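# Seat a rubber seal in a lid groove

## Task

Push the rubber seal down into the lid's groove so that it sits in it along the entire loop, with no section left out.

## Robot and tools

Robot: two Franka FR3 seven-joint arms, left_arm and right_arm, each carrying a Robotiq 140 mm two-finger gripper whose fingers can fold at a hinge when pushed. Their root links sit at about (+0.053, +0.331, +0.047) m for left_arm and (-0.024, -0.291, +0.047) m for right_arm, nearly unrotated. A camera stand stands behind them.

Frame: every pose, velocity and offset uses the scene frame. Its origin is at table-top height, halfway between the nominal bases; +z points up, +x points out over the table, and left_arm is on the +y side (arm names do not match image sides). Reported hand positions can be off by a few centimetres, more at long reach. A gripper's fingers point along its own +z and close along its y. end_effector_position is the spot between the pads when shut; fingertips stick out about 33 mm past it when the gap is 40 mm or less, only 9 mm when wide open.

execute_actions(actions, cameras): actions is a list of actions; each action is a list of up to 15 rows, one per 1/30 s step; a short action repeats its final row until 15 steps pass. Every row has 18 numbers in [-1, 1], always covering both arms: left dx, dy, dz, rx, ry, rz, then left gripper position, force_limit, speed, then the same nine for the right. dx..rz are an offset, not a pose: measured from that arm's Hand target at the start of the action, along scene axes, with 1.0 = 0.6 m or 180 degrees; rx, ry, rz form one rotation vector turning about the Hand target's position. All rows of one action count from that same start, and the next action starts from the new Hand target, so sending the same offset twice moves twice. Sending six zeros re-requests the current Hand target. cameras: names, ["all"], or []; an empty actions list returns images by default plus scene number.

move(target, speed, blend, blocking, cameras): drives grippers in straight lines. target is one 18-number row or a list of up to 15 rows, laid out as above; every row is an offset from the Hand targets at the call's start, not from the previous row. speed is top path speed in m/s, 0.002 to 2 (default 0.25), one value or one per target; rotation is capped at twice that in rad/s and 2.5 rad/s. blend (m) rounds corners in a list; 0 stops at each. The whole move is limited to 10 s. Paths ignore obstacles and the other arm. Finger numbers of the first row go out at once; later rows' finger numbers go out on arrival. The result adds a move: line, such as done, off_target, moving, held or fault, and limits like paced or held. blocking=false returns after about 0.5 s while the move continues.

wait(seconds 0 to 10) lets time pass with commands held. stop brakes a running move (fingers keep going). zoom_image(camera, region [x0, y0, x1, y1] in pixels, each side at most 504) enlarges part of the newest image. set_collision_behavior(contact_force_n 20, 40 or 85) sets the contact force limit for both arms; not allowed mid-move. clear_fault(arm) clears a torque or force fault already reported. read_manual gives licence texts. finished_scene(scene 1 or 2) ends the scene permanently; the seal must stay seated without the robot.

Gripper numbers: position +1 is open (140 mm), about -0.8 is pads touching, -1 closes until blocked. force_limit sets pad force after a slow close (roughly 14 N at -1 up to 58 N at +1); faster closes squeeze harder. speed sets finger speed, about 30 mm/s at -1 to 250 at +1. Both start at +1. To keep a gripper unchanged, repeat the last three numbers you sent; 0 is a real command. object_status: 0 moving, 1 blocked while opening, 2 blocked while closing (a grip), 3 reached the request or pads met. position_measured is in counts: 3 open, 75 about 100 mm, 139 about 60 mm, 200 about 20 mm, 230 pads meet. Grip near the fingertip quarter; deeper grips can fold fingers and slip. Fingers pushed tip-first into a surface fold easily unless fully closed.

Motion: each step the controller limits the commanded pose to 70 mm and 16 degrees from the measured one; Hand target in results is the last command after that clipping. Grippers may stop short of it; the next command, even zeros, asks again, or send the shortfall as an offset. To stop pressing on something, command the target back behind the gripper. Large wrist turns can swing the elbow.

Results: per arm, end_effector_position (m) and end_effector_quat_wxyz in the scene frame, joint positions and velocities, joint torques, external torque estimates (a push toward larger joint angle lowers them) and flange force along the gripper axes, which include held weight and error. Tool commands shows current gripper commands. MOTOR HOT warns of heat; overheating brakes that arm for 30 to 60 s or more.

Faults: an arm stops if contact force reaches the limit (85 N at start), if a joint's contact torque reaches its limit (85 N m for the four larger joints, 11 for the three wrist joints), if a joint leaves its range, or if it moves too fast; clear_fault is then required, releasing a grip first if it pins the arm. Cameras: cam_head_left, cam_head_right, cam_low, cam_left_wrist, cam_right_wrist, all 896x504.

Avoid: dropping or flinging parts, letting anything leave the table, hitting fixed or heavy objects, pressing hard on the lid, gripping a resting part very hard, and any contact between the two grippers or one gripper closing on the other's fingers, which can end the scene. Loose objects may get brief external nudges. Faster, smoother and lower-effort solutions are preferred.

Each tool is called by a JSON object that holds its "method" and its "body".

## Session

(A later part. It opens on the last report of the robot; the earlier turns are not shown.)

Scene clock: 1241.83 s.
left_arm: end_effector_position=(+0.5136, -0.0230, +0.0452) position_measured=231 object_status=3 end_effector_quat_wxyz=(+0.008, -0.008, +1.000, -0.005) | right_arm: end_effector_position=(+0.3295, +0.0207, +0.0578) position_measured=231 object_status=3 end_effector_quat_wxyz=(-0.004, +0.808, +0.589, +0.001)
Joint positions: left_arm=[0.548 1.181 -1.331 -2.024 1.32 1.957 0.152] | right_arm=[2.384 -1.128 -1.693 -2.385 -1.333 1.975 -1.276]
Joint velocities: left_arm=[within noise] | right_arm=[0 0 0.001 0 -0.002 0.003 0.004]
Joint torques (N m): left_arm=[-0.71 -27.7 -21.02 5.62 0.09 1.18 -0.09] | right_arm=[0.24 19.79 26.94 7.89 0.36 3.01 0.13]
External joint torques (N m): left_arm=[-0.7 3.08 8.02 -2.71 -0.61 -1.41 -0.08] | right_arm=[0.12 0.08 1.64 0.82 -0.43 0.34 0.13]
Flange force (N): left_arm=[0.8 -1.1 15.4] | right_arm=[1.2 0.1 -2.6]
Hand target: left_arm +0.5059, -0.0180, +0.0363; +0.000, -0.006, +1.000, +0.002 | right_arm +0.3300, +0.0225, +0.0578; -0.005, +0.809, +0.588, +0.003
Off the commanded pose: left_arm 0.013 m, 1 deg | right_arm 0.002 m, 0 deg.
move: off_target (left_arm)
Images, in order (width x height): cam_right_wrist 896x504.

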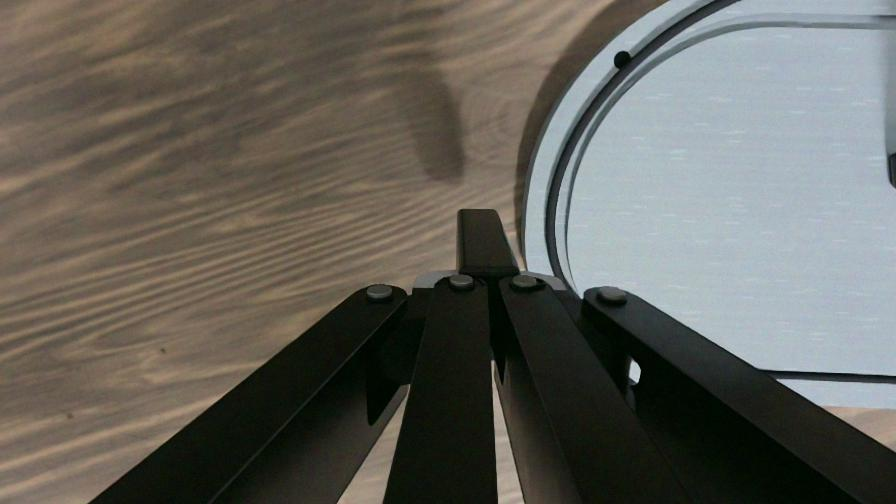

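{"method": "move", "body": {"target": [[0,0,0,0,0,0,-1,-0.5,-1,0.015,-0.005,-0.0285,0,0,0,-1,-0.5,-1],[0,0,0,0,0,0,-1,-0.5,-1,0.0508,-0.0158,-0.0285,0,0,0,-1,-0.5,-1],[0,0,0,0,0,0,-1,-0.5,-1,0.0508,-0.0158,-0.01,0,0,0,-1,-0.5,-1],[0,0,0,0,0,0,-1,-0.5,-1,0.0635,-0.02,-0.01,0,0,0,-1,-0.5,-1],[0,0,0,0,0,0,-1,-0.5,-1,0.0635,-0.02,-0.044,0,0,0,-1,-0.5,-1],[0,0,0,0,0,0,-1,-0.5,-1,0.0635,-0.02,0,0,0,0,-1,-0.5,-1],[0,0,0,0,0,0,-1,-0.5,-1,0.0565,0.0552,0,0,0,0,-1,-0.5,-1],[0,0,0,0,0,0,-1,-0.5,-1,0.0565,0.0552,-0.0285,0,0,0,-1,-0.5,-1],[0,0,0,0,0,0,-1,-0.5,-1,0.0818,0.0469,-0.0285,0,0,0,-1,-0.5,-1],[0,0,0,0,0,0,-1,-0.5,-1,0.0818,0.0469,-0.01,0,0,0,-1,-0.5,-1],[0,0,0,0,0,0,-1,-0.5,-1,0.0969,0.042,-0.01,0,0,0,-1,-0.5,-1],[0,0,0,0,0,0,-1,-0.5,-1,0.0969,0.042,-0.042,0,0,0,-1,-0.5,-1]], "speed": [0.08,0.05,0.08,0.08,0.06,0.1,0.1,0.06,0.05,0.08,0.08,0.06]}}

{"method": "move", "body": {"target": [0,0,0,0,0,0,-1,-0.5,-1,-0.04,-0.06,0.1,0,0,0,-1,-0.5,-1], "cameras": ["cam_right_wrist"]}}

{"method": "zoom_image", "body": {"camera": "cam_right_wrist", "region": [440, 0, 840, 300]}}

Scene clock: 1270.30 s.
left_arm: end_effector_position=(+0.5146, -0.0219, +0.0452) position_measured=231 object_status=3 end_effector_quat_wxyz=(+0.009, -0.008, +1.000, -0.004) | right_arm: end_effector_position=(+0.3908, +0.0505, +0.0401) position_measured=231 object_status=3 end_effector_quat_wxyz=(-0.005, +0.809, +0.588, +0.008)
Joint positions: left_arm=[0.548 1.178 -1.329 -2.024 1.32 1.957 0.152] | right_arm=[2.531 -1.162 -1.791 -2.175 -1.342 1.99 -1.351]
Joint velocities: left_arm=[within noise] | right_arm=[-0.001 -0.002 -0.002 0 0 0.005 -0.001]
Joint torques (N m): left_arm=[-1.71 -26.69 -21.4 5.5 -0.19 1.79 -0.08] | right_arm=[1.32 22.17 21.17 6.22 -0.33 2.74 0.13]
External joint torques (N m): left_arm=[-1.64 4.12 7.62 -2.89 -0.91 -0.8 -0.08] | right_arm=[1.44 -3.23 -6.27 -1.03 -1.11 0.06 0.13]
Flange force (N): left_arm=[0.2 -3.7 16.7] | right_arm=[6.1 0.6 19.8]
Hand target: left_arm +0.5059, -0.0180, +0.0363; +0.000, -0.006, +1.000, +0.002 | right_arm +0.3881, +0.0477, +0.0326; -0.005, +0.809, +0.588, +0.003
Off the commanded pose: left_arm 0.013 m, 1 deg | right_arm 0.008 m, 1 deg.
move: off_target (left_arm, right_arm)

Scene clock: 1271.43 s.
left_arm: end_effector_position=(+0.5087, -0.0281, +0.0452) position_measured=231 object_status=3 end_effector_quat_wxyz=(+0.006, -0.007, +1.000, -0.008) | right_arm: end_effector_position=(+0.3648, +0.0132, +0.0926) position_measured=231 object_status=3 end_effector_quat_wxyz=(-0.006, +0.810, +0.587, +0.005)
Joint positions: left_arm=[0.54 1.178 -1.328 -2.028 1.314 1.965 0.147] | right_arm=[2.342 -1.099 -1.631 -2.323 -1.249 1.943 -1.371]
Joint velocities: left_arm=[within noise] | right_arm=[0.001 -0.001 0 -0.001 0.003 -0.005 -0.003]
Joint torques (N m): left_arm=[2.1 -29.14 -20.04 7.63 0.91 0.65 0.14] | right_arm=[-0.63 20.06 28.46 8.87 1.31 2.58 -0.23]
External joint torques (N m): left_arm=[2.11 1.52 8.89 -0.75 0.21 -1.94 0.15] | right_arm=[-0.69 0.14 2.71 0.01 0.5 -0.1 -0.23]
Flange force (N): left_arm=[-2.5 3.2 14.3] | right_arm=[-4.9 -1.1 -8.9]
Hand target: left_arm +0.5059, -0.0180, +0.0363; +0.000, -0.006, +1.000, +0.002 | right_arm +0.3641, +0.0117, +0.0926; -0.005, +0.809, +0.588, +0.003
Off the commanded pose: left_arm 0.014 m, 1 deg | right_arm 0.002 m, 0 deg.
move: off_target (left_arm)
Images, in order (width x height): cam_right_wrist 896x504.

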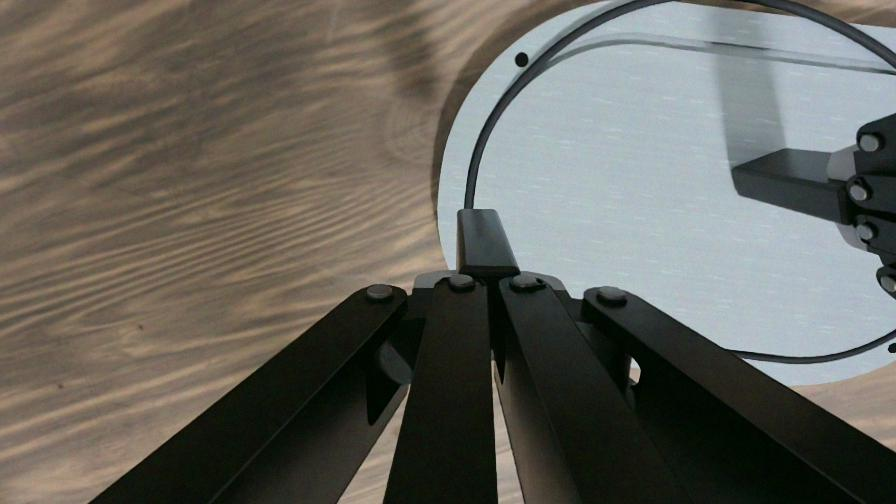

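Scaled by 1.260 from the camera's 896x504 image, which has a finer 1280x720 frame.

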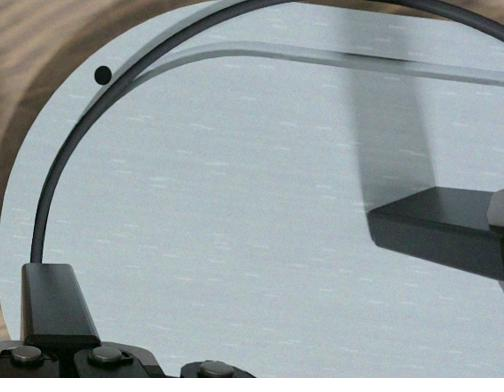

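{"method": "move", "body": {"target": [[0,0,0.06,0,0,0,-1,-0.5,-1,0,0,0.05,0,0,0,-1,-0.5,-1],[0,0.5,0.2,0,0,0,-1,-0.5,-1,0,0,0.2,0,0,0,-1,-0.5,-1],[0,0.8,0.2,0,0,0,-1,-0.5,-1,0.12,-0.05,0.27,0,0,-0.51,-1,-0.5,-1]], "speed": 0.3, "cameras": ["cam_right_wrist","cam_head_right"]}}

{"method": "zoom_image", "body": {"camera": "cam_head_right", "region": [380, 250, 520, 380]}}

Scene clock: 1283.47 s.
left_arm: end_effector_position=(+0.5062, +0.4603, +0.1565) position_measured=231 object_status=3 end_effector_quat_wxyz=(+0.001, -0.008, +1.000, +0.002) | right_arm: end_effector_position=(+0.4361, -0.0190, +0.2545) position_measured=231 object_status=3 end_effector_quat_wxyz=(+0.000, +0.986, -0.168, +0.005)
Joint positions: left_arm=[1.831 1.245 -1.728 -2.351 1.234 1.691 1.01] | right_arm=[2.109 -0.469 -1.446 -2.117 -0.526 2.005 -0.316]
Joint velocities: left_arm=[within noise] | right_arm=[0 0 0 0 0 0.002 0.005]
Joint torques (N m): left_arm=[0.75 -20.19 -27.66 10.33 0.82 2.45 0.11] | right_arm=[-0.67 8.79 16.18 21.38 1.21 3 0.12]
External joint torques (N m): left_arm=[0.71 -0.25 -0.14 1.56 0.04 -0.02 0.11] | right_arm=[-0.63 0.97 2.15 -0.21 0.53 0.38 0.12]
Flange force (N): left_arm=[-2.6 2.4 -1.6] | right_arm=[-10.4 12.1 -5.5]
Hand target: left_arm +0.5059, +0.4620, +0.1563; +0.000, -0.006, +1.000, +0.002 | right_arm +0.4361, -0.0183, +0.2546; -0.001, +0.985, -0.172, +0.006
Off the commanded pose: left_arm 0.002 m, 0 deg | right_arm 0.001 m, 0 deg.
move: done
Images, in order (width x height): cam_head_right 896x504, cam_right_wrist 896x504.

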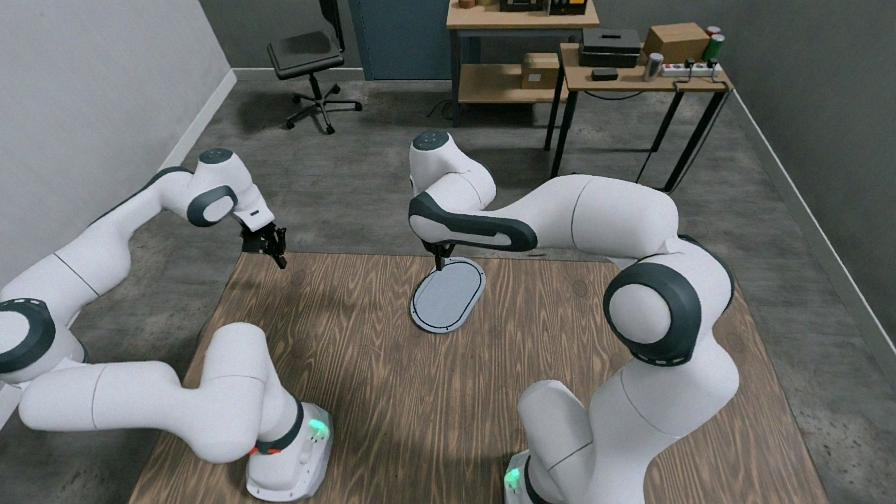

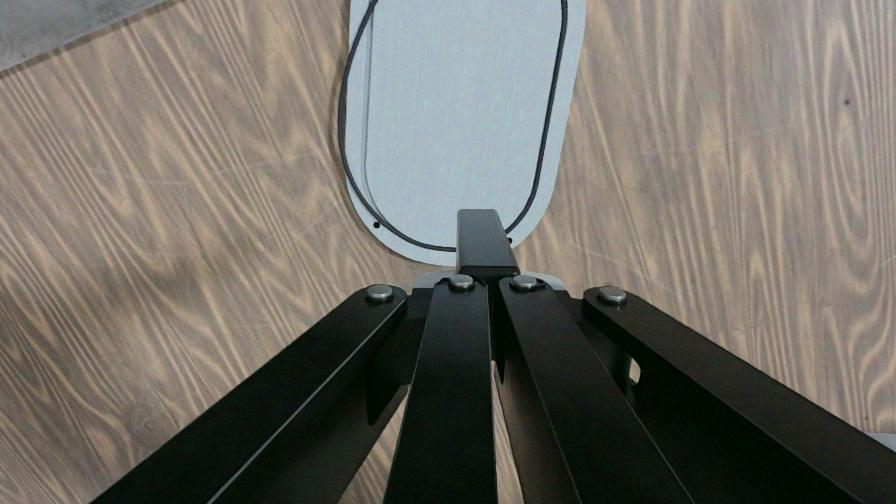

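Scaled by 3.600 from the camera's 896x504 image, which has a finer 1280x720 frame.

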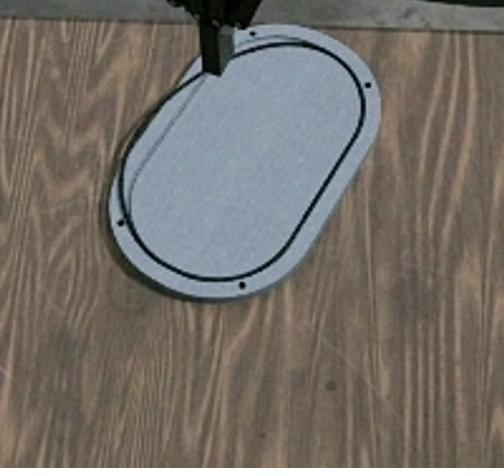

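{"method": "move", "body": {"target": [[0,0,0,0,0,0,-1,-0.5,-1,0,-0.5,0,0,0,0,-1,-0.5,-1],[-0.01,-0.69,-0.01,0,0,-0.143,-1,-0.5,-1,0,-0.5,0,0,0,0,-1,-0.5,-1]], "cameras": ["cam_left_wrist"]}}

{"method": "zoom_image", "body": {"camera": "cam_left_wrist", "region": [200, 0, 704, 300]}}

Scene clock: 1297.73 s.
left_arm: end_effector_position=(+0.4996, +0.0483, +0.1500) position_measured=231 object_status=3 end_effector_quat_wxyz=(+0.001, +0.221, +0.975, +0.002) | right_arm: end_effector_position=(+0.4363, -0.3181, +0.2545) position_measured=231 object_status=3 end_effector_quat_wxyz=(-0.002, +0.985, -0.174, +0.006)
Joint positions: left_arm=[0.84 1.126 -1.612 -2.171 1.18 1.782 0.7] | right_arm=[1.346 -0.881 -1.194 -2.322 -0.832 1.811 -0.644]
Joint velocities: left_arm=[0.001 -0.001 0.001 0.001 -0.001 0.001 -0.006] | right_arm=[within noise]
Joint torques (N m): left_arm=[0.1 -23.9 -28.3 12.23 0.61 2.49 -0.21] | right_arm=[-0.25 10.3 22.91 17.28 0.71 2.76 -0.11]
External joint torques (N m): left_arm=[0.14 -0.39 -0.23 1.87 -0.12 0.01 -0.21] | right_arm=[-0.24 0.56 2.31 0.19 -0.05 0.11 -0.11]
Flange force (N): left_arm=[-5.4 -0.9 -1.9] | right_arm=[-5.1 1.3 -4.8]
Hand target: left_arm +0.4999, +0.0480, +0.1503; +0.001, +0.217, +0.976, +0.002 | right_arm +0.4361, -0.3183, +0.2546; -0.001, +0.985, -0.172, +0.006
Off the commanded pose: left_arm 0.000 m, 0 deg | right_arm 0.000 m, 0 deg.
move: done
Images, in order (width x height): cam_left_wrist 896x504.

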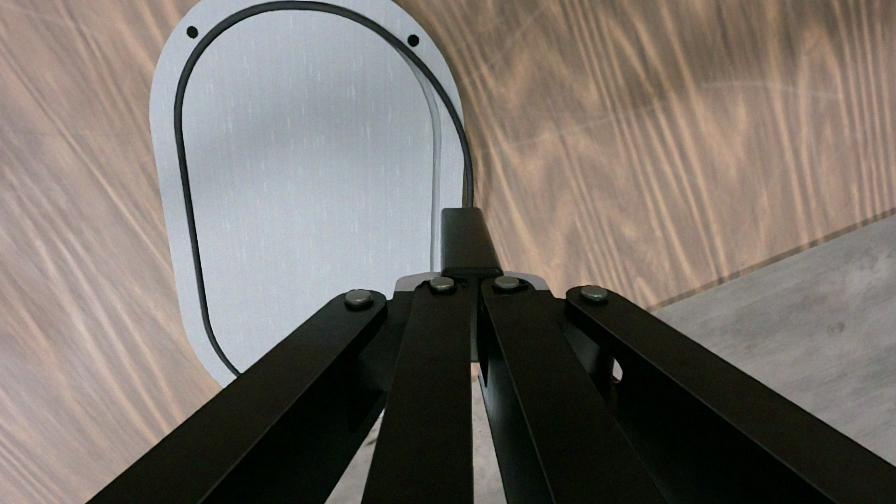

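Scaled by 1.000.

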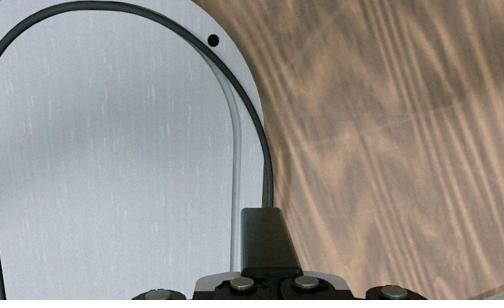

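{"method": "move", "body": {"target": [[-0.0563,0.0563,-0.137,0,0,0,-1,-0.5,-1,0,0,0,0,0,0,-1,-0.5,-1],[-0.0563,0.0563,-0.169,0,0,0,-1,-0.5,-1,0,0,0,0,0,0,-1,-0.5,-1],[-0.0713,0.0247,-0.169,0,0,0,-1,-0.5,-1,0,0,0,0,0,0,-1,-0.5,-1],[-0.0713,0.0247,-0.15,0,0,0,-1,-0.5,-1,0,0,0,0,0,0,-1,-0.5,-1],[-0.0777,0.0112,-0.15,0,0,0,-1,-0.5,-1,0,0,0,0,0,0,-1,-0.5,-1],[-0.0777,0.0112,-0.182,0,0,0,-1,-0.5,-1,0,0,0,0,0,0,-1,-0.5,-1],[-0.0777,0.0112,-0.13,0,0,0,-1,-0.5,-1,0,0,0,0,0,0,-1,-0.5,-1],[0,0,0,0,0,0,-1,-0.5,-1,0,0,0,0,0,0,-1,-0.5,-1]], "speed": [0.15,0.06,0.05,0.08,0.08,0.06,0.1,0.15], "cameras": ["cam_left_wrist"]}}

{"method": "zoom_image", "body": {"camera": "cam_left_wrist", "region": [200, 0, 704, 300]}}

Scene clock: 1319.83 s.
left_arm: end_effector_position=(+0.5002, +0.0480, +0.1497) position_measured=231 object_status=3 end_effector_quat_wxyz=(+0.002, +0.213, +0.977, +0.002) | right_arm: end_effector_position=(+0.4363, -0.3181, +0.2545) position_measured=231 object_status=3 end_effector_quat_wxyz=(-0.002, +0.985, -0.174, +0.006)
Joint positions: left_arm=[0.839 1.129 -1.612 -2.17 1.184 1.782 0.683] | right_arm=[1.346 -0.881 -1.194 -2.322 -0.832 1.811 -0.644]
Joint velocities: left_arm=[0 -0.001 0 0 -0.001 -0.001 0.006] | right_arm=[within noise]
Joint torques (N m): left_arm=[0.05 -23.96 -29.09 12.17 0.53 2.31 0.11] | right_arm=[-0.22 10.3 22.93 17.33 0.74 2.78 -0.17]
External joint torques (N m): left_arm=[0.2 -0.31 -0.78 1.88 -0.21 -0.21 0.11] | right_arm=[-0.26 0.47 2.19 0.21 -0.02 0.12 -0.17]
Flange force (N): left_arm=[-5.0 -0.1 -3.6] | right_arm=[-4.9 1.4 -4.6]
Hand target: left_arm +0.4999, +0.0480, +0.1503; +0.001, +0.217, +0.976, +0.002 | right_arm +0.4361, -0.3183, +0.2546; -0.001, +0.985, -0.172, +0.006
Off the commanded pose: left_arm 0.001 m, 0 deg | right_arm 0.000 m, 0 deg.
move: done
Images, in order (width x height): cam_left_wrist 896x504.

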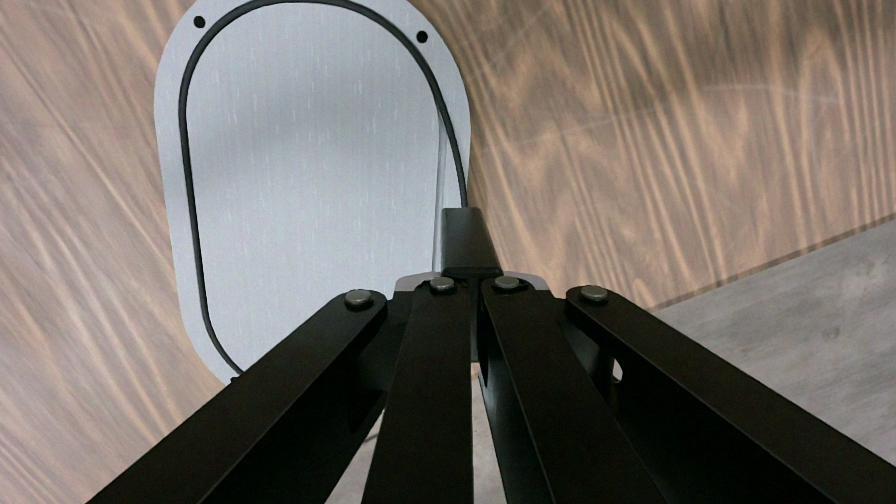

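Scaled by 1.000.

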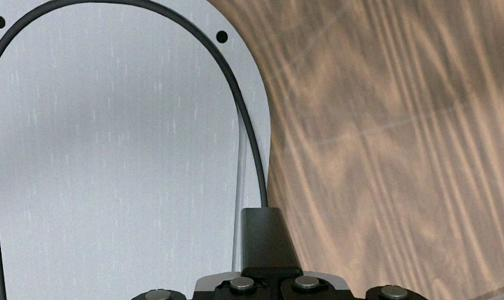

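{"method": "move", "body": {"target": [[-0.01,0.052,-0.14,0,0,0,-1,-0.5,-1,0,0,0,0,0,0,-1,-0.5,-1],[-0.01,0.052,-0.169,0,0,0,-1,-0.5,-1,0,0,0,0,0,0,-1,-0.5,-1],[-0.0293,0.0083,-0.169,0,0,0,-1,-0.5,-1,0,0,0,0,0,0,-1,-0.5,-1],[-0.0293,0.0083,-0.15,0,0,0,-1,-0.5,-1,0,0,0,0,0,0,-1,-0.5,-1],[-0.0353,-0.0045,-0.15,0,0,0,-1,-0.5,-1,0,0,0,0,0,0,-1,-0.5,-1],[-0.0353,-0.0045,-0.182,0,0,0,-1,-0.5,-1,0,0,0,0,0,0,-1,-0.5,-1],[-0.0353,-0.0045,-0.14,0,0,0,-1,-0.5,-1,0,0,0,0,0,0,-1,-0.5,-1],[0,0,0,0,0,0,-1,-0.5,-1,0,0,0,0,0,0,-1,-0.5,-1]], "speed": [0.15,0.06,0.05,0.08,0.08,0.06,0.1,0.15], "cameras": ["cam_left_wrist"]}}

{"method": "move", "body": {"target": [[0.04,0.02,-0.03,0,0,0,-1,-0.5,-1,0,0,0,0,0,0,-1,-0.5,-1],[0.078,0.005,0,0,0,0,-1,-0.5,-1,0,0,0,0,0,0,-1,-0.5,-1]], "cameras": ["cam_left_wrist"]}}

Scene clock: 1340.40 s.
left_arm: end_effector_position=(+0.4995, +0.0468, +0.1496) position_measured=231 object_status=3 end_effector_quat_wxyz=(+0.002, +0.214, +0.977, +0.001) | right_arm: end_effector_position=(+0.4363, -0.3181, +0.2545) position_measured=231 object_status=3 end_effector_quat_wxyz=(-0.002, +0.985, -0.174, +0.006)
Joint positions: left_arm=[0.837 1.138 -1.615 -2.17 1.19 1.775 0.681] | right_arm=[1.346 -0.881 -1.194 -2.322 -0.832 1.811 -0.644]
Joint velocities: left_arm=[0 0 0 -0.001 0 -0.002 0.006] | right_arm=[within noise]
Joint torques (N m): left_arm=[0.66 -24.06 -29.2 12.02 0.53 2.27 0.09] | right_arm=[-0.21 10.25 22.95 17.36 0.73 2.77 -0.09]
External joint torques (N m): left_arm=[0.65 -0.35 -0.9 1.86 -0.21 -0.22 0.09] | right_arm=[-0.21 0.47 2.32 0.23 -0.02 0.12 -0.09]
Flange force (N): left_arm=[-3.6 0.9 -4.1] | right_arm=[-5.1 1.3 -4.8]
Hand target: left_arm +0.4999, +0.0480, +0.1503; +0.001, +0.217, +0.976, +0.002 | right_arm +0.4361, -0.3183, +0.2546; -0.001, +0.985, -0.172, +0.006
Off the commanded pose: left_arm 0.001 m, 0 deg | right_arm 0.000 m, 0 deg.
move: done
Images, in order (width x height): cam_left_wrist 896x504.

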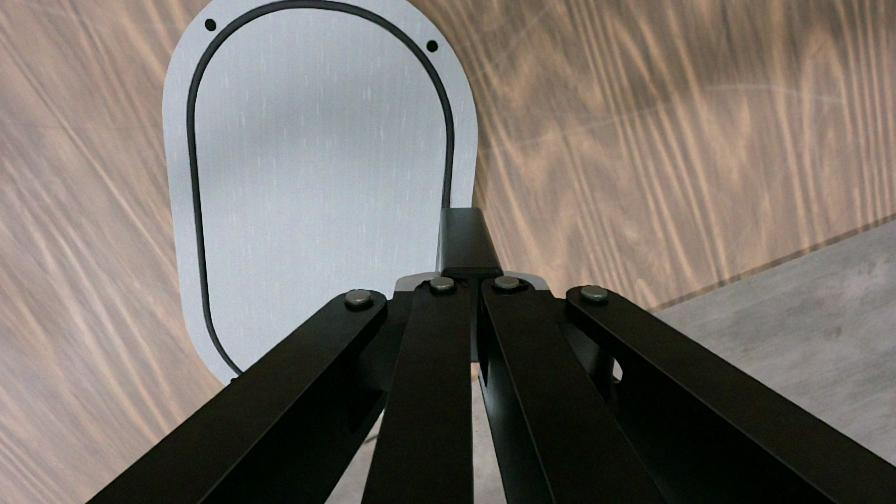

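Scene clock: 1342.33 s.
left_arm: end_effector_position=(+0.5471, +0.0506, +0.1502) position_measured=231 object_status=3 end_effector_quat_wxyz=(+0.003, +0.213, +0.977, +0.001) | right_arm: end_effector_position=(+0.4363, -0.3181, +0.2545) position_measured=231 object_status=3 end_effector_quat_wxyz=(-0.002, +0.985, -0.174, +0.006)
Joint positions: left_arm=[0.778 1.158 -1.572 -2.032 1.202 1.75 0.761] | right_arm=[1.346 -0.881 -1.194 -2.322 -0.832 1.811 -0.644]
Joint velocities: left_arm=[0.002 0 -0.001 -0.001 0.002 0 0.005] | right_arm=[within noise]
Joint torques (N m): left_arm=[0.09 -27.95 -29.88 11.6 0.54 2.34 0.18] | right_arm=[-0.21 10.28 22.95 17.35 0.72 2.76 -0.1]
External joint torques (N m): left_arm=[-0.05 -0.55 -0.62 1.74 -0.21 -0.15 0.18] | right_arm=[-0.23 0.49 2.31 0.29 -0.04 0.11 -0.09]
Flange force (N): left_arm=[-5.9 -0.3 -3.1] | right_arm=[-4.9 1.3 -4.9]
Hand target: left_arm +0.5467, +0.0510, +0.1503; +0.001, +0.217, +0.976, +0.002 | right_arm +0.4361, -0.3183, +0.2546; -0.001, +0.985, -0.172, +0.006
Off the commanded pose: left_arm 0.001 m, 0 deg | right_arm 0.000 m, 0 deg.
move: done
Images, in order (width x height): cam_left_wrist 896x504.

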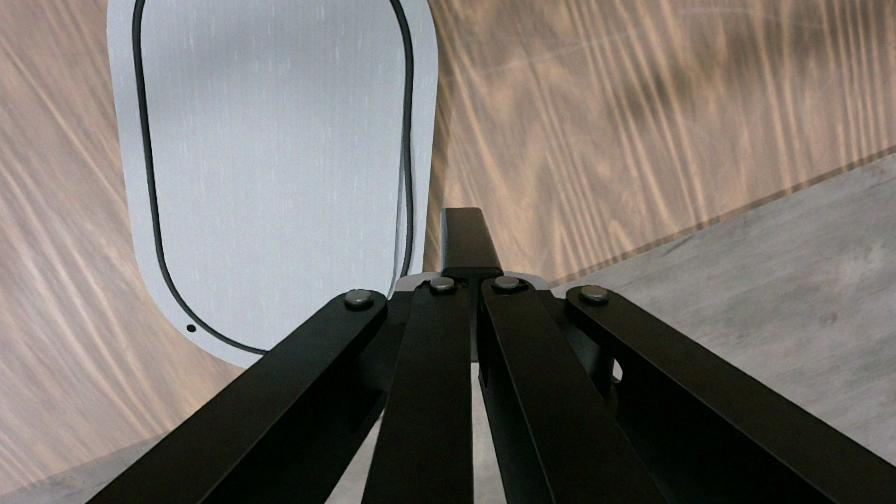

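{"method": "move", "body": {"target": [[-0.0544,-0.0369,-0.145,0,0,0,-1,-0.5,-1,0,0,0,0,0,0,-1,-0.5,-1],[-0.0544,-0.0369,-0.182,0,0,0,-1,-0.5,-1,0,0,0,0,0,0,-1,-0.5,-1],[-0.0544,-0.0369,-0.145,0,0,0,-1,-0.5,-1,0,0,0,0,0,0,-1,-0.5,-1],[0.0057,-0.0267,-0.145,0,0,0,-1,-0.5,-1,0,0,0,0,0,0,-1,-0.5,-1],[0.0057,-0.0267,-0.169,0,0,0,-1,-0.5,-1,0,0,0,0,0,0,-1,-0.5,-1],[-0.0046,-0.0485,-0.169,0,0,0,-1,-0.5,-1,0,0,0,0,0,0,-1,-0.5,-1],[-0.0046,-0.0485,-0.15,0,0,0,-1,-0.5,-1,0,0,0,0,0,0,-1,-0.5,-1],[-0.0111,-0.0621,-0.15,0,0,0,-1,-0.5,-1,0,0,0,0,0,0,-1,-0.5,-1],[-0.0111,-0.0621,-0.182,0,0,0,-1,-0.5,-1,0,0,0,0,0,0,-1,-0.5,-1],[-0.0111,-0.0621,-0.14,0,0,0,-1,-0.5,-1,0,0,0,0,0,0,-1,-0.5,-1]], "speed": [0.15,0.06,0.08,0.1,0.06,0.05,0.08,0.08,0.06,0.1]}}

{"method": "move", "body": {"target": [0.052,0.053,0.14,0,0,0,-1,-0.5,-1,0,0,0,0,0,0,-1,-0.5,-1], "cameras": ["cam_left_wrist","cam_head_right"]}}

{"method": "zoom_image", "body": {"camera": "cam_left_wrist", "region": [80, 0, 560, 400]}}

{"method": "zoom_image", "body": {"camera": "cam_head_right", "region": [380, 250, 520, 380]}}

Scene clock: 1364.80 s.
left_arm: end_effector_position=(+0.5409, +0.0122, +0.0659) position_measured=231 object_status=3 end_effector_quat_wxyz=(+0.002, +0.216, +0.976, +0.000) | right_arm: end_effector_position=(+0.4363, -0.3181, +0.2545) position_measured=231 object_status=3 end_effector_quat_wxyz=(-0.002, +0.985, -0.174, +0.006)
Joint positions: left_arm=[0.635 1.226 -1.401 -2 1.321 1.861 0.688] | right_arm=[1.346 -0.881 -1.194 -2.322 -0.832 1.811 -0.644]
Joint velocities: left_arm=[0.001 0.001 0.001 -0.001 -0.003 -0.004 0.001] | right_arm=[within noise]
Joint torques (N m): left_arm=[0.86 -31.63 -30.58 8.71 0.54 2.27 -0.03] | right_arm=[-0.15 10.3 22.95 17.35 0.71 2.75 -0.16]
External joint torques (N m): left_arm=[0.73 -0.88 -0.75 0.97 -0.19 -0.23 -0.03] | right_arm=[-0.19 0.5 2.27 0.23 -0.04 0.09 -0.16]
Flange force (N): left_arm=[-1.0 1.1 -3.1] | right_arm=[-4.8 1.3 -4.8]
Hand target: left_arm +0.5400, +0.0138, +0.0663; +0.001, +0.217, +0.976, +0.002 | right_arm +0.4361, -0.3183, +0.2546; -0.001, +0.985, -0.172, +0.006
Off the commanded pose: left_arm 0.002 m, 0 deg | right_arm 0.000 m, 0 deg.
move: done

Scene clock: 1366.37 s.
left_arm: end_effector_position=(+0.5716, +0.0453, +0.1497) position_measured=231 object_status=3 end_effector_quat_wxyz=(+0.002, +0.213, +0.977, +0.002) | right_arm: end_effector_position=(+0.4363, -0.3181, +0.2545) position_measured=231 object_status=3 end_effector_quat_wxyz=(-0.002, +0.985, -0.174, +0.006)
Joint positions: left_arm=[0.721 1.161 -1.541 -1.943 1.201 1.741 0.799] | right_arm=[1.346 -0.881 -1.194 -2.322 -0.832 1.811 -0.644]
Joint velocities: left_arm=[0 -0.002 0 0 0.001 0 0.006] | right_arm=[within noise]
Joint torques (N m): left_arm=[0.44 -30.46 -30.56 11.7 0.54 2.26 0.07] | right_arm=[-0.22 10.29 22.9 17.39 0.72 2.76 -0.13]
External joint torques (N m): left_arm=[0.5 -0.51 -0.86 1.97 -0.21 -0.23 0.07] | right_arm=[-0.27 0.51 2.26 0.27 -0.04 0.1 -0.13]
Flange force (N): left_arm=[-5.1 0.6 -3.8] | right_arm=[-4.9 1.4 -4.8]
Hand target: left_arm +0.5712, +0.0456, +0.1503; +0.001, +0.217, +0.976, +0.002 | right_arm +0.4361, -0.3183, +0.2546; -0.001, +0.985, -0.172, +0.006
Off the commanded pose: left_arm 0.001 m, 0 deg | right_arm 0.000 m, 0 deg.
move: done
Images, in order (width x height): cam_head_right 896x504, cam_left_wrist 896x504.

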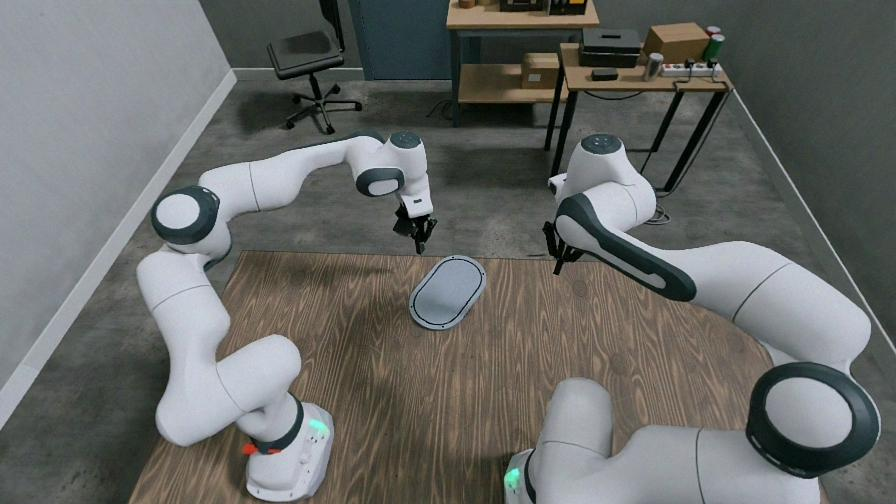

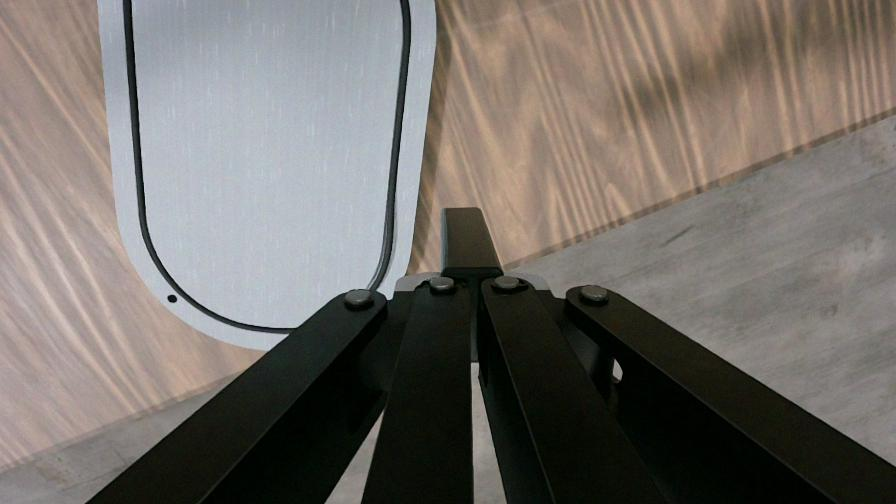

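Scaled by 1.050 from the camera's 896x504 image, which has a finer 1280x720 frame.

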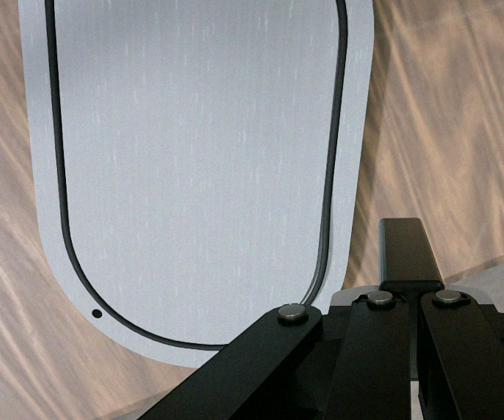

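Scaled by 3.600 from the camera's 896x504 image, which has a finer 1280x720 frame.

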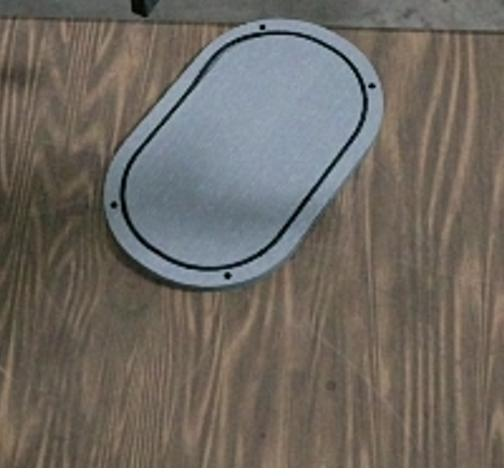

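{"method": "move", "body": {"target": [[0,0.6,0.1,0,0,0,-1,-0.5,-1,0,0,0,0,0,0,-1,-0.5,-1],[0,0.75,0.1,0,0,0,-1,-0.5,-1,0.08,0.48,-0.25,0,0,0,-1,-0.5,-1],[0,0.75,0.1,0,0,0,-1,-0.5,-1,0.08,0.48,-0.368,0,0,0,-1,-0.5,-1],[0,0.75,0.1,0,0,0,-1,-0.5,-1,-0.01,0.46,-0.368,0,0,0,-1,-0.5,-1],[0,0.75,0.1,0,0,0,-1,-0.5,-1,-0.01,0.46,-0.32,0,0,0,-1,-0.5,-1]], "speed": [0.4,0.3,0.1,0.06,0.08]}}

{"method": "move", "body": {"target": [0,0,0,0,0,0,-1,-0.5,-1,0.06,0,0.34,0,0,-0.04,-1,-0.5,-1], "cameras": ["cam_right_wrist"]}}

{"method": "zoom_image", "body": {"camera": "cam_right_wrist", "region": [280, 0, 640, 300]}}

{"method": "move", "body": {"target": [0,0,0,0,0,0,-1,-0.5,-1,-0.22,0.05,0,0,0,0,-1,-0.5,-1], "cameras": ["cam_right_wrist"]}}

{"method": "zoom_image", "body": {"camera": "cam_right_wrist", "region": [280, 0, 640, 300]}}

Scene clock: 1384.43 s.
left_arm: end_effector_position=(+0.5716, +0.4941, +0.2105) position_measured=231 object_status=3 end_effector_quat_wxyz=(+0.002, +0.215, +0.977, +0.002) | right_arm: end_effector_position=(+0.4313, -0.0414, +0.0630) position_measured=231 object_status=3 end_effector_quat_wxyz=(-0.003, +0.985, -0.173, +0.007)
Joint positions: left_arm=[1.653 1.281 -1.774 -2.06 1.225 1.538 1.542] | right_arm=[2.436 -0.67 -1.958 -2.281 -0.934 2.339 -0.09]
Joint velocities: left_arm=[within noise] | right_arm=[-0.003 0 0.001 -0.001 -0.001 -0.004 -0.007]
Joint torques (N m): left_arm=[0.49 -26.69 -30.12 9.55 0.88 2.43 0.15] | right_arm=[-0.55 22.3 19.97 14.66 1 2.56 -0.03]
External joint torques (N m): left_arm=[0.62 -0.34 -0.1 1.72 0.07 -0.02 0.15] | right_arm=[-0.49 -0.09 2.48 -0.16 0.46 -0.05 -0.03]
Flange force (N): left_arm=[-2.5 4.0 -2.1] | right_arm=[-3.1 5.2 -10.2]
Hand target: left_arm +0.5712, +0.4956, +0.2103; +0.001, +0.217, +0.976, +0.002 | right_arm +0.4301, -0.0423, +0.0626; -0.001, +0.985, -0.172, +0.006
Off the commanded pose: left_arm 0.002 m, 0 deg | right_arm 0.002 m, 0 deg.
move: done

Scene clock: 1386.23 s.
left_arm: end_effector_position=(+0.5716, +0.4941, +0.2105) position_measured=231 object_status=3 end_effector_quat_wxyz=(+0.002, +0.215, +0.977, +0.002) | right_arm: end_effector_position=(+0.4668, -0.0417, +0.2665) position_measured=231 object_status=3 end_effector_quat_wxyz=(-0.001, +0.972, -0.235, +0.008)
Joint positions: left_arm=[1.653 1.281 -1.774 -2.06 1.225 1.538 1.542] | right_arm=[2.136 -0.546 -1.489 -2.041 -0.599 1.935 -0.2]
Joint velocities: left_arm=[within noise] | right_arm=[0.001 0 -0.001 0 0 -0.004 -0.002]
Joint torques (N m): left_arm=[0.48 -26.68 -30.15 9.58 0.87 2.43 0.1] | right_arm=[-0.7 11.88 18.69 21.17 0.88 2.55 -0.14]
External joint torques (N m): left_arm=[0.41 -0.33 -0.13 1.62 0.05 -0.01 0.1] | right_arm=[-0.76 -0.07 2.21 0.36 0.19 -0.07 -0.14]
Flange force (N): left_arm=[-2.9 3.8 -2.1] | right_arm=[-6.5 12.1 -6.4]
Hand target: left_arm +0.5712, +0.4956, +0.2103; +0.001, +0.217, +0.976, +0.002 | right_arm +0.4661, -0.0423, +0.2666; -0.001, +0.972, -0.233, +0.006
Off the commanded pose: left_arm 0.002 m, 0 deg | right_arm 0.001 m, 0 deg.
move: done
Images, in order (width x height): cam_right_wrist 896x504.

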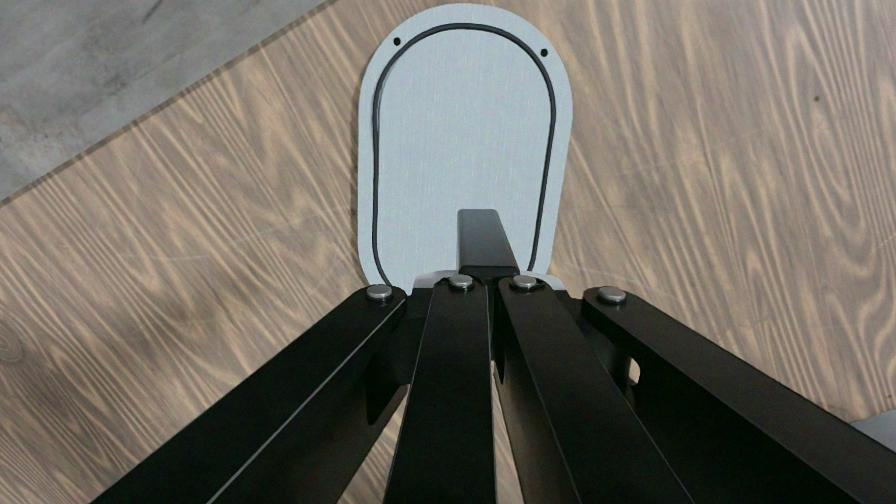

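Scaled by 1.400 from the camera's 896x504 image, which has a finer 1280x720 frame.

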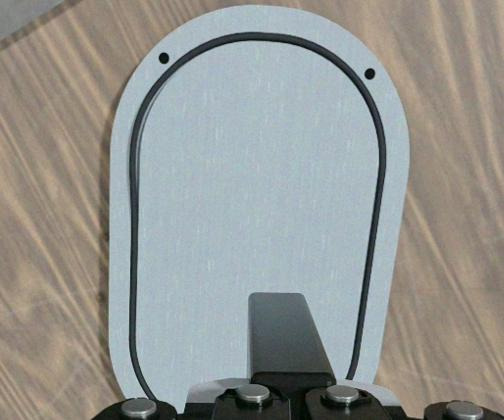

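Scene clock: 1388.07 s.
left_arm: end_effector_position=(+0.5716, +0.4941, +0.2105) position_measured=231 object_status=3 end_effector_quat_wxyz=(+0.002, +0.215, +0.977, +0.002) | right_arm: end_effector_position=(+0.3344, -0.0129, +0.2669) position_measured=231 object_status=3 end_effector_quat_wxyz=(+0.000, +0.973, -0.230, +0.006)
Joint positions: left_arm=[1.653 1.281 -1.774 -2.06 1.225 1.538 1.542] | right_arm=[1.831 -0.612 -1.043 -2.352 -0.576 1.954 0.01]
Joint velocities: left_arm=[within noise] | right_arm=[-0.001 0.002 0 0 -0.001 0 0.005]
Joint torques (N m): left_arm=[0.44 -26.7 -30.1 9.56 0.87 2.44 0.09] | right_arm=[-0.74 1.05 16.07 20.96 1.21 2.97 0.33]
External joint torques (N m): left_arm=[0.43 -0.37 -0.08 1.6 0.04 -0.01 0.09] | right_arm=[-0.81 1.13 1.93 -0.05 0.53 0.39 0.33]
Flange force (N): left_arm=[-2.8 3.7 -2.0] | right_arm=[-4.1 3.2 -2.1]
Hand target: left_arm +0.5712, +0.4956, +0.2103; +0.001, +0.217, +0.976, +0.002 | right_arm +0.3341, -0.0123, +0.2666; -0.001, +0.972, -0.233, +0.006
Off the commanded pose: left_arm 0.002 m, 0 deg | right_arm 0.001 m, 0 deg.
move: done
Images, in order (width x height): cam_right_wrist 896x504.

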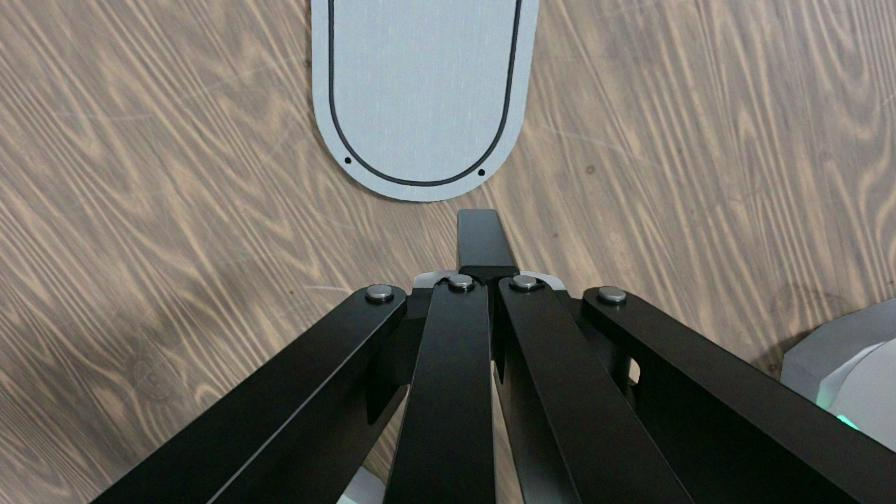

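Scaled by 1.400 from the camera's 896x504 image, which has a finer 1280x720 frame.

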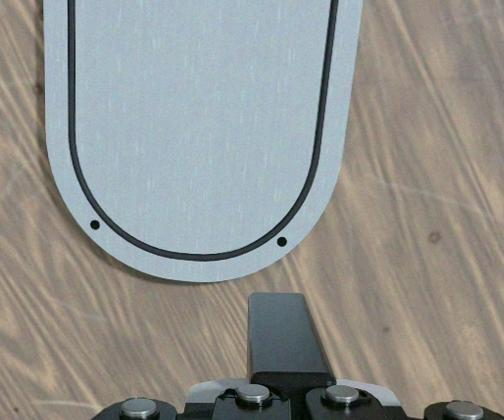

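{"method": "move", "body": {"target": [[0,0,0,0,0,0,-1,-0.5,-1,0.3377,0.0295,-0.25,0,0,-0.022,-1,-0.5,-1],[0,0,0,0,0,0,-1,-0.5,-1,0.3377,0.0295,-0.3443,0,0,-0.022,-1,-0.5,-1]], "speed": 0.2}}

{"method": "move", "body": {"target": [[0,0,0,0,0,0,-1,-0.5,-1,0,0,-0.041,0,0,0,-1,-0.5,-1],[0,0,0,0,0,0,-1,-0.5,-1,0,0,-0.01,0,0,0,-1,-0.5,-1],[0,0,0,0,0,0,-1,-0.5,-1,0.033,-0.0283,-0.01,0,0,0,-1,-0.5,-1],[0,0,0,0,0,0,-1,-0.5,-1,0.033,-0.0283,-0.041,0,0,0,-1,-0.5,-1],[0,0,0,0,0,0,-1,-0.5,-1,0.033,-0.0283,-0.01,0,0,0,-1,-0.5,-1],[0,0,0,0,0,0,-1,-0.5,-1,0.054,-0.0663,-0.01,0,0,0,-1,-0.5,-1],[0,0,0,0,0,0,-1,-0.5,-1,0.054,-0.0663,-0.041,0,0,0,-1,-0.5,-1],[0,0,0,0,0,0,-1,-0.5,-1,0.054,-0.0663,0,0,0,0,-1,-0.5,-1]], "speed": 0.07}}

{"method": "move", "body": {"target": [[0,0,0,0,0,0,-1,-0.5,-1,-0.2,-0.01,0.3,0,0,0,-1,-0.5,-1]], "cameras": ["cam_right_wrist"]}}

{"method": "zoom_image", "body": {"camera": "cam_right_wrist", "region": [280, 0, 640, 300]}}

Scene clock: 1415.87 s.
left_arm: end_effector_position=(+0.5716, +0.4941, +0.2105) position_measured=231 object_status=3 end_effector_quat_wxyz=(+0.002, +0.215, +0.977, +0.002) | right_arm: end_effector_position=(+0.5349, +0.0045, +0.0591) position_measured=231 object_status=3 end_effector_quat_wxyz=(+0.001, +0.964, -0.265, +0.003)
Joint positions: left_arm=[1.653 1.281 -1.774 -2.06 1.225 1.538 1.542] | right_arm=[2.79 -0.808 -2.201 -1.852 -0.827 2.217 -0.048]
Joint velocities: left_arm=[within noise] | right_arm=[0.001 0 -0.001 0.001 0.001 0.004 0.008]
Joint torques (N m): left_arm=[0.51 -26.69 -30.14 9.56 0.88 2.44 0.16] | right_arm=[0.28 36.37 21.12 17.24 0.17 2.96 0.2]
External joint torques (N m): left_arm=[0.54 -0.33 -0.16 1.67 0.06 0.01 0.16] | right_arm=[0.27 -0.45 1.62 0.56 -0.43 0.38 0.2]
Flange force (N): left_arm=[-2.6 3.9 -2.2] | right_arm=[0.0 -1.8 -0.2]
Hand target: left_arm +0.5712, +0.4956, +0.2103; +0.001, +0.217, +0.976, +0.002 | right_arm +0.5367, +0.0054, +0.0600; -0.001, +0.964, -0.267, +0.006
Off the commanded pose: left_arm 0.002 m, 0 deg | right_arm 0.002 m, 0 deg.
move: done

Scene clock: 1421.63 s.
left_arm: end_effector_position=(+0.5716, +0.4941, +0.2105) position_measured=231 object_status=3 end_effector_quat_wxyz=(+0.002, +0.215, +0.977, +0.002) | right_arm: end_effector_position=(+0.5702, -0.0337, +0.0599) position_measured=231 object_status=3 end_effector_quat_wxyz=(-0.002, +0.963, -0.268, +0.007)
Joint positions: left_arm=[1.653 1.281 -1.774 -2.06 1.225 1.538 1.542] | right_arm=[2.738 -0.837 -2.208 -1.798 -0.839 2.201 -0.124]
Joint velocities: left_arm=[within noise] | right_arm=[0 0 0.001 0 -0.001 -0.004 -0.003]
Joint torques (N m): left_arm=[0.5 -26.69 -30.06 9.52 0.88 2.44 0.12] | right_arm=[-0.67 37.74 22.42 16.51 1.1 2.4 -0.2]
External joint torques (N m): left_arm=[0.48 -0.36 -0.04 1.57 0.05 -0.01 0.12] | right_arm=[-0.4 -0.41 2.69 -0.27 0.5 -0.19 -0.2]
Flange force (N): left_arm=[-2.6 3.7 -1.9] | right_arm=[-1.1 2.9 -4.8]
Hand target: left_arm +0.5712, +0.4956, +0.2103; +0.001, +0.217, +0.976, +0.002 | right_arm +0.5691, -0.0344, +0.0600; -0.001, +0.964, -0.267, +0.006
Off the commanded pose: left_arm 0.002 m, 0 deg | right_arm 0.001 m, 0 deg.
move: done

Scene clock: 1423.37 s.
left_arm: end_effector_position=(+0.5716, +0.4941, +0.2105) position_measured=231 object_status=3 end_effector_quat_wxyz=(+0.002, +0.215, +0.977, +0.002) | right_arm: end_effector_position=(+0.4496, -0.0394, +0.2404) position_measured=231 object_status=3 end_effector_quat_wxyz=(-0.002, +0.963, -0.270, +0.006)
Joint positions: left_arm=[1.653 1.281 -1.774 -2.06 1.225 1.538 1.542] | right_arm=[2.077 -0.398 -1.493 -2.141 -0.464 2.071 -0.199]
Joint velocities: left_arm=[within noise] | right_arm=[-0.002 0 0.002 -0.001 0.001 0 -0.006]
Joint torques (N m): left_arm=[0.48 -26.72 -30.06 9.5 0.87 2.43 0.12] | right_arm=[-0.77 7.07 14.31 21.82 0.3 2.58 -0.16]
External joint torques (N m): left_arm=[0.5 -0.43 -0.12 1.61 0.06 -0.01 0.12] | right_arm=[-0.77 -0.02 2.23 -0.19 -0.36 -0.04 -0.16]
Flange force (N): left_arm=[-2.6 3.8 -2.1] | right_arm=[-9.4 19.6 -8.6]
Hand target: left_arm +0.5712, +0.4956, +0.2103; +0.001, +0.217, +0.976, +0.002 | right_arm +0.4491, -0.0404, +0.2400; -0.001, +0.964, -0.267, +0.006
Off the commanded pose: left_arm 0.002 m, 0 deg | right_arm 0.001 m, 0 deg.
move: done
Images, in order (width x height): cam_right_wrist 896x504.

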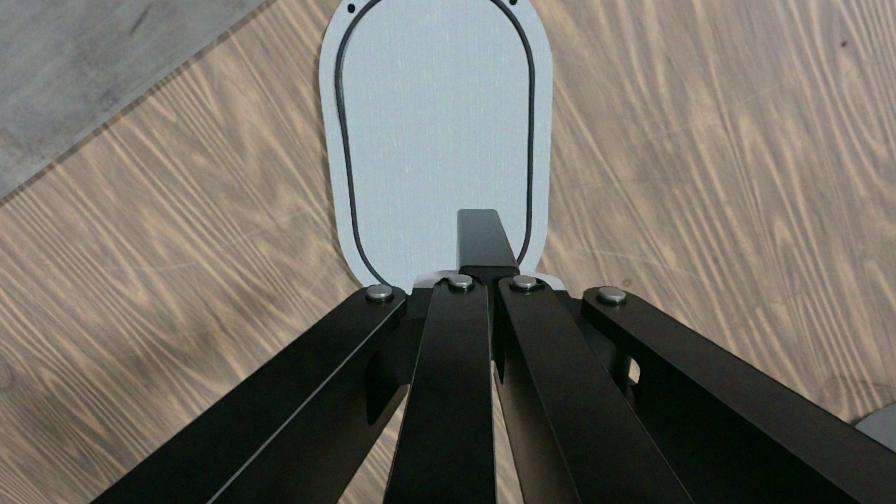

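Scaled by 1.400 from the camera's 896x504 image, which has a finer 1280x720 frame.

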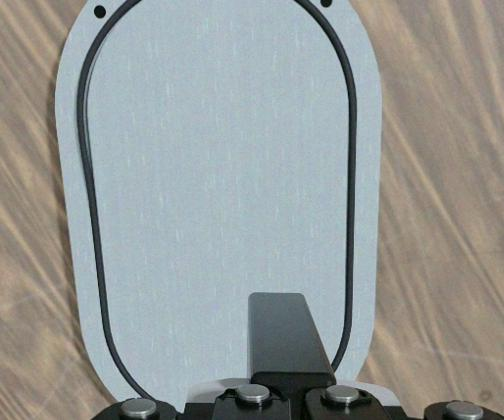

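{"method": "move", "body": {"target": [[0,0,0,0,0,0,-1,-0.5,-1,0,-0.5,0,0,0,0,-1,-0.5,-1],[0,-0.775,-0.1,0,0,-0.022,-1,-0.5,-1,0,-0.5,0,0,0,0,-1,-0.5,-1]], "cameras": ["cam_left_wrist"]}}

{"method": "zoom_image", "body": {"camera": "cam_left_wrist", "region": [200, 0, 500, 300]}}

Scene clock: 1441.03 s.
left_arm: end_effector_position=(+0.5700, +0.0312, +0.1493) position_measured=231 object_status=3 end_effector_quat_wxyz=(-0.001, +0.254, +0.967, +0.003) | right_arm: end_effector_position=(+0.4491, -0.3401, +0.2397) position_measured=231 object_status=3 end_effector_quat_wxyz=(-0.002, +0.963, -0.269, +0.005)
Joint positions: left_arm=[0.679 1.174 -1.538 -1.914 1.206 1.725 0.868] | right_arm=[1.322 -0.788 -1.257 -2.306 -0.794 1.896 -0.535]
Joint velocities: left_arm=[-0.001 0 0.001 0.001 0 0 -0.008] | right_arm=[within noise]
Joint torques (N m): left_arm=[0.38 -31.43 -30.26 11.37 0.83 2.51 -0.31] | right_arm=[-0.2 9.47 21.81 18.35 0.75 2.74 -0.11]
External joint torques (N m): left_arm=[0.39 -0.51 -0.26 1.82 0.06 0.03 -0.32] | right_arm=[-0.2 0.51 2.17 0.44 0.02 0.08 -0.11]
Flange force (N): left_arm=[-5.1 0.0 -1.8] | right_arm=[-4.6 2.0 -5.3]
Hand target: left_arm +0.5712, +0.0306, +0.1503; +0.001, +0.250, +0.968, +0.002 | right_arm +0.4491, -0.3404, +0.2400; -0.001, +0.964, -0.267, +0.006
Off the commanded pose: left_arm 0.002 m, 1 deg | right_arm 0.000 m, 0 deg.
move: done
Images, in order (width x height): cam_left_wrist 896x504.

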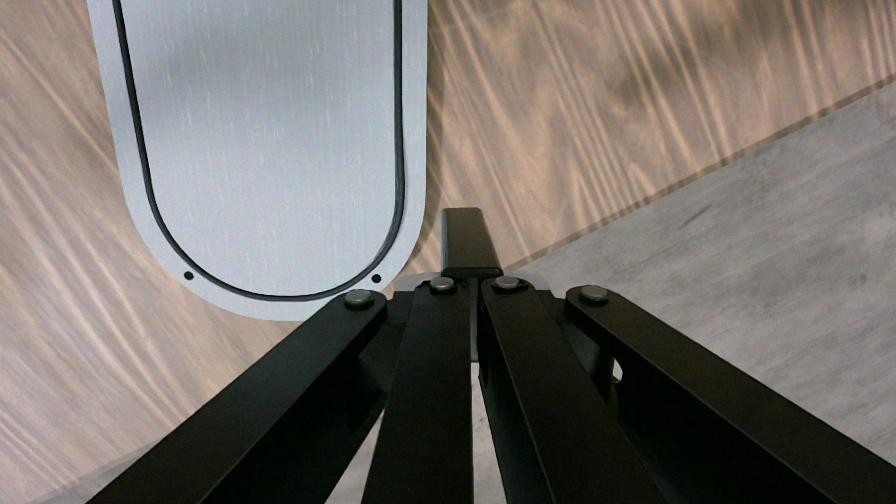

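Scaled by 1.680 from the camera's 896x504 image, which has a finer 1280x720 frame.

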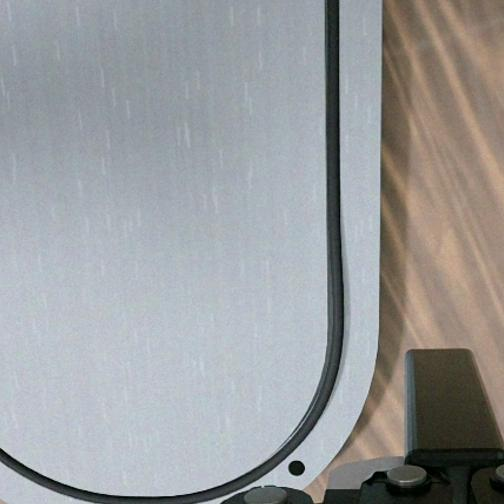

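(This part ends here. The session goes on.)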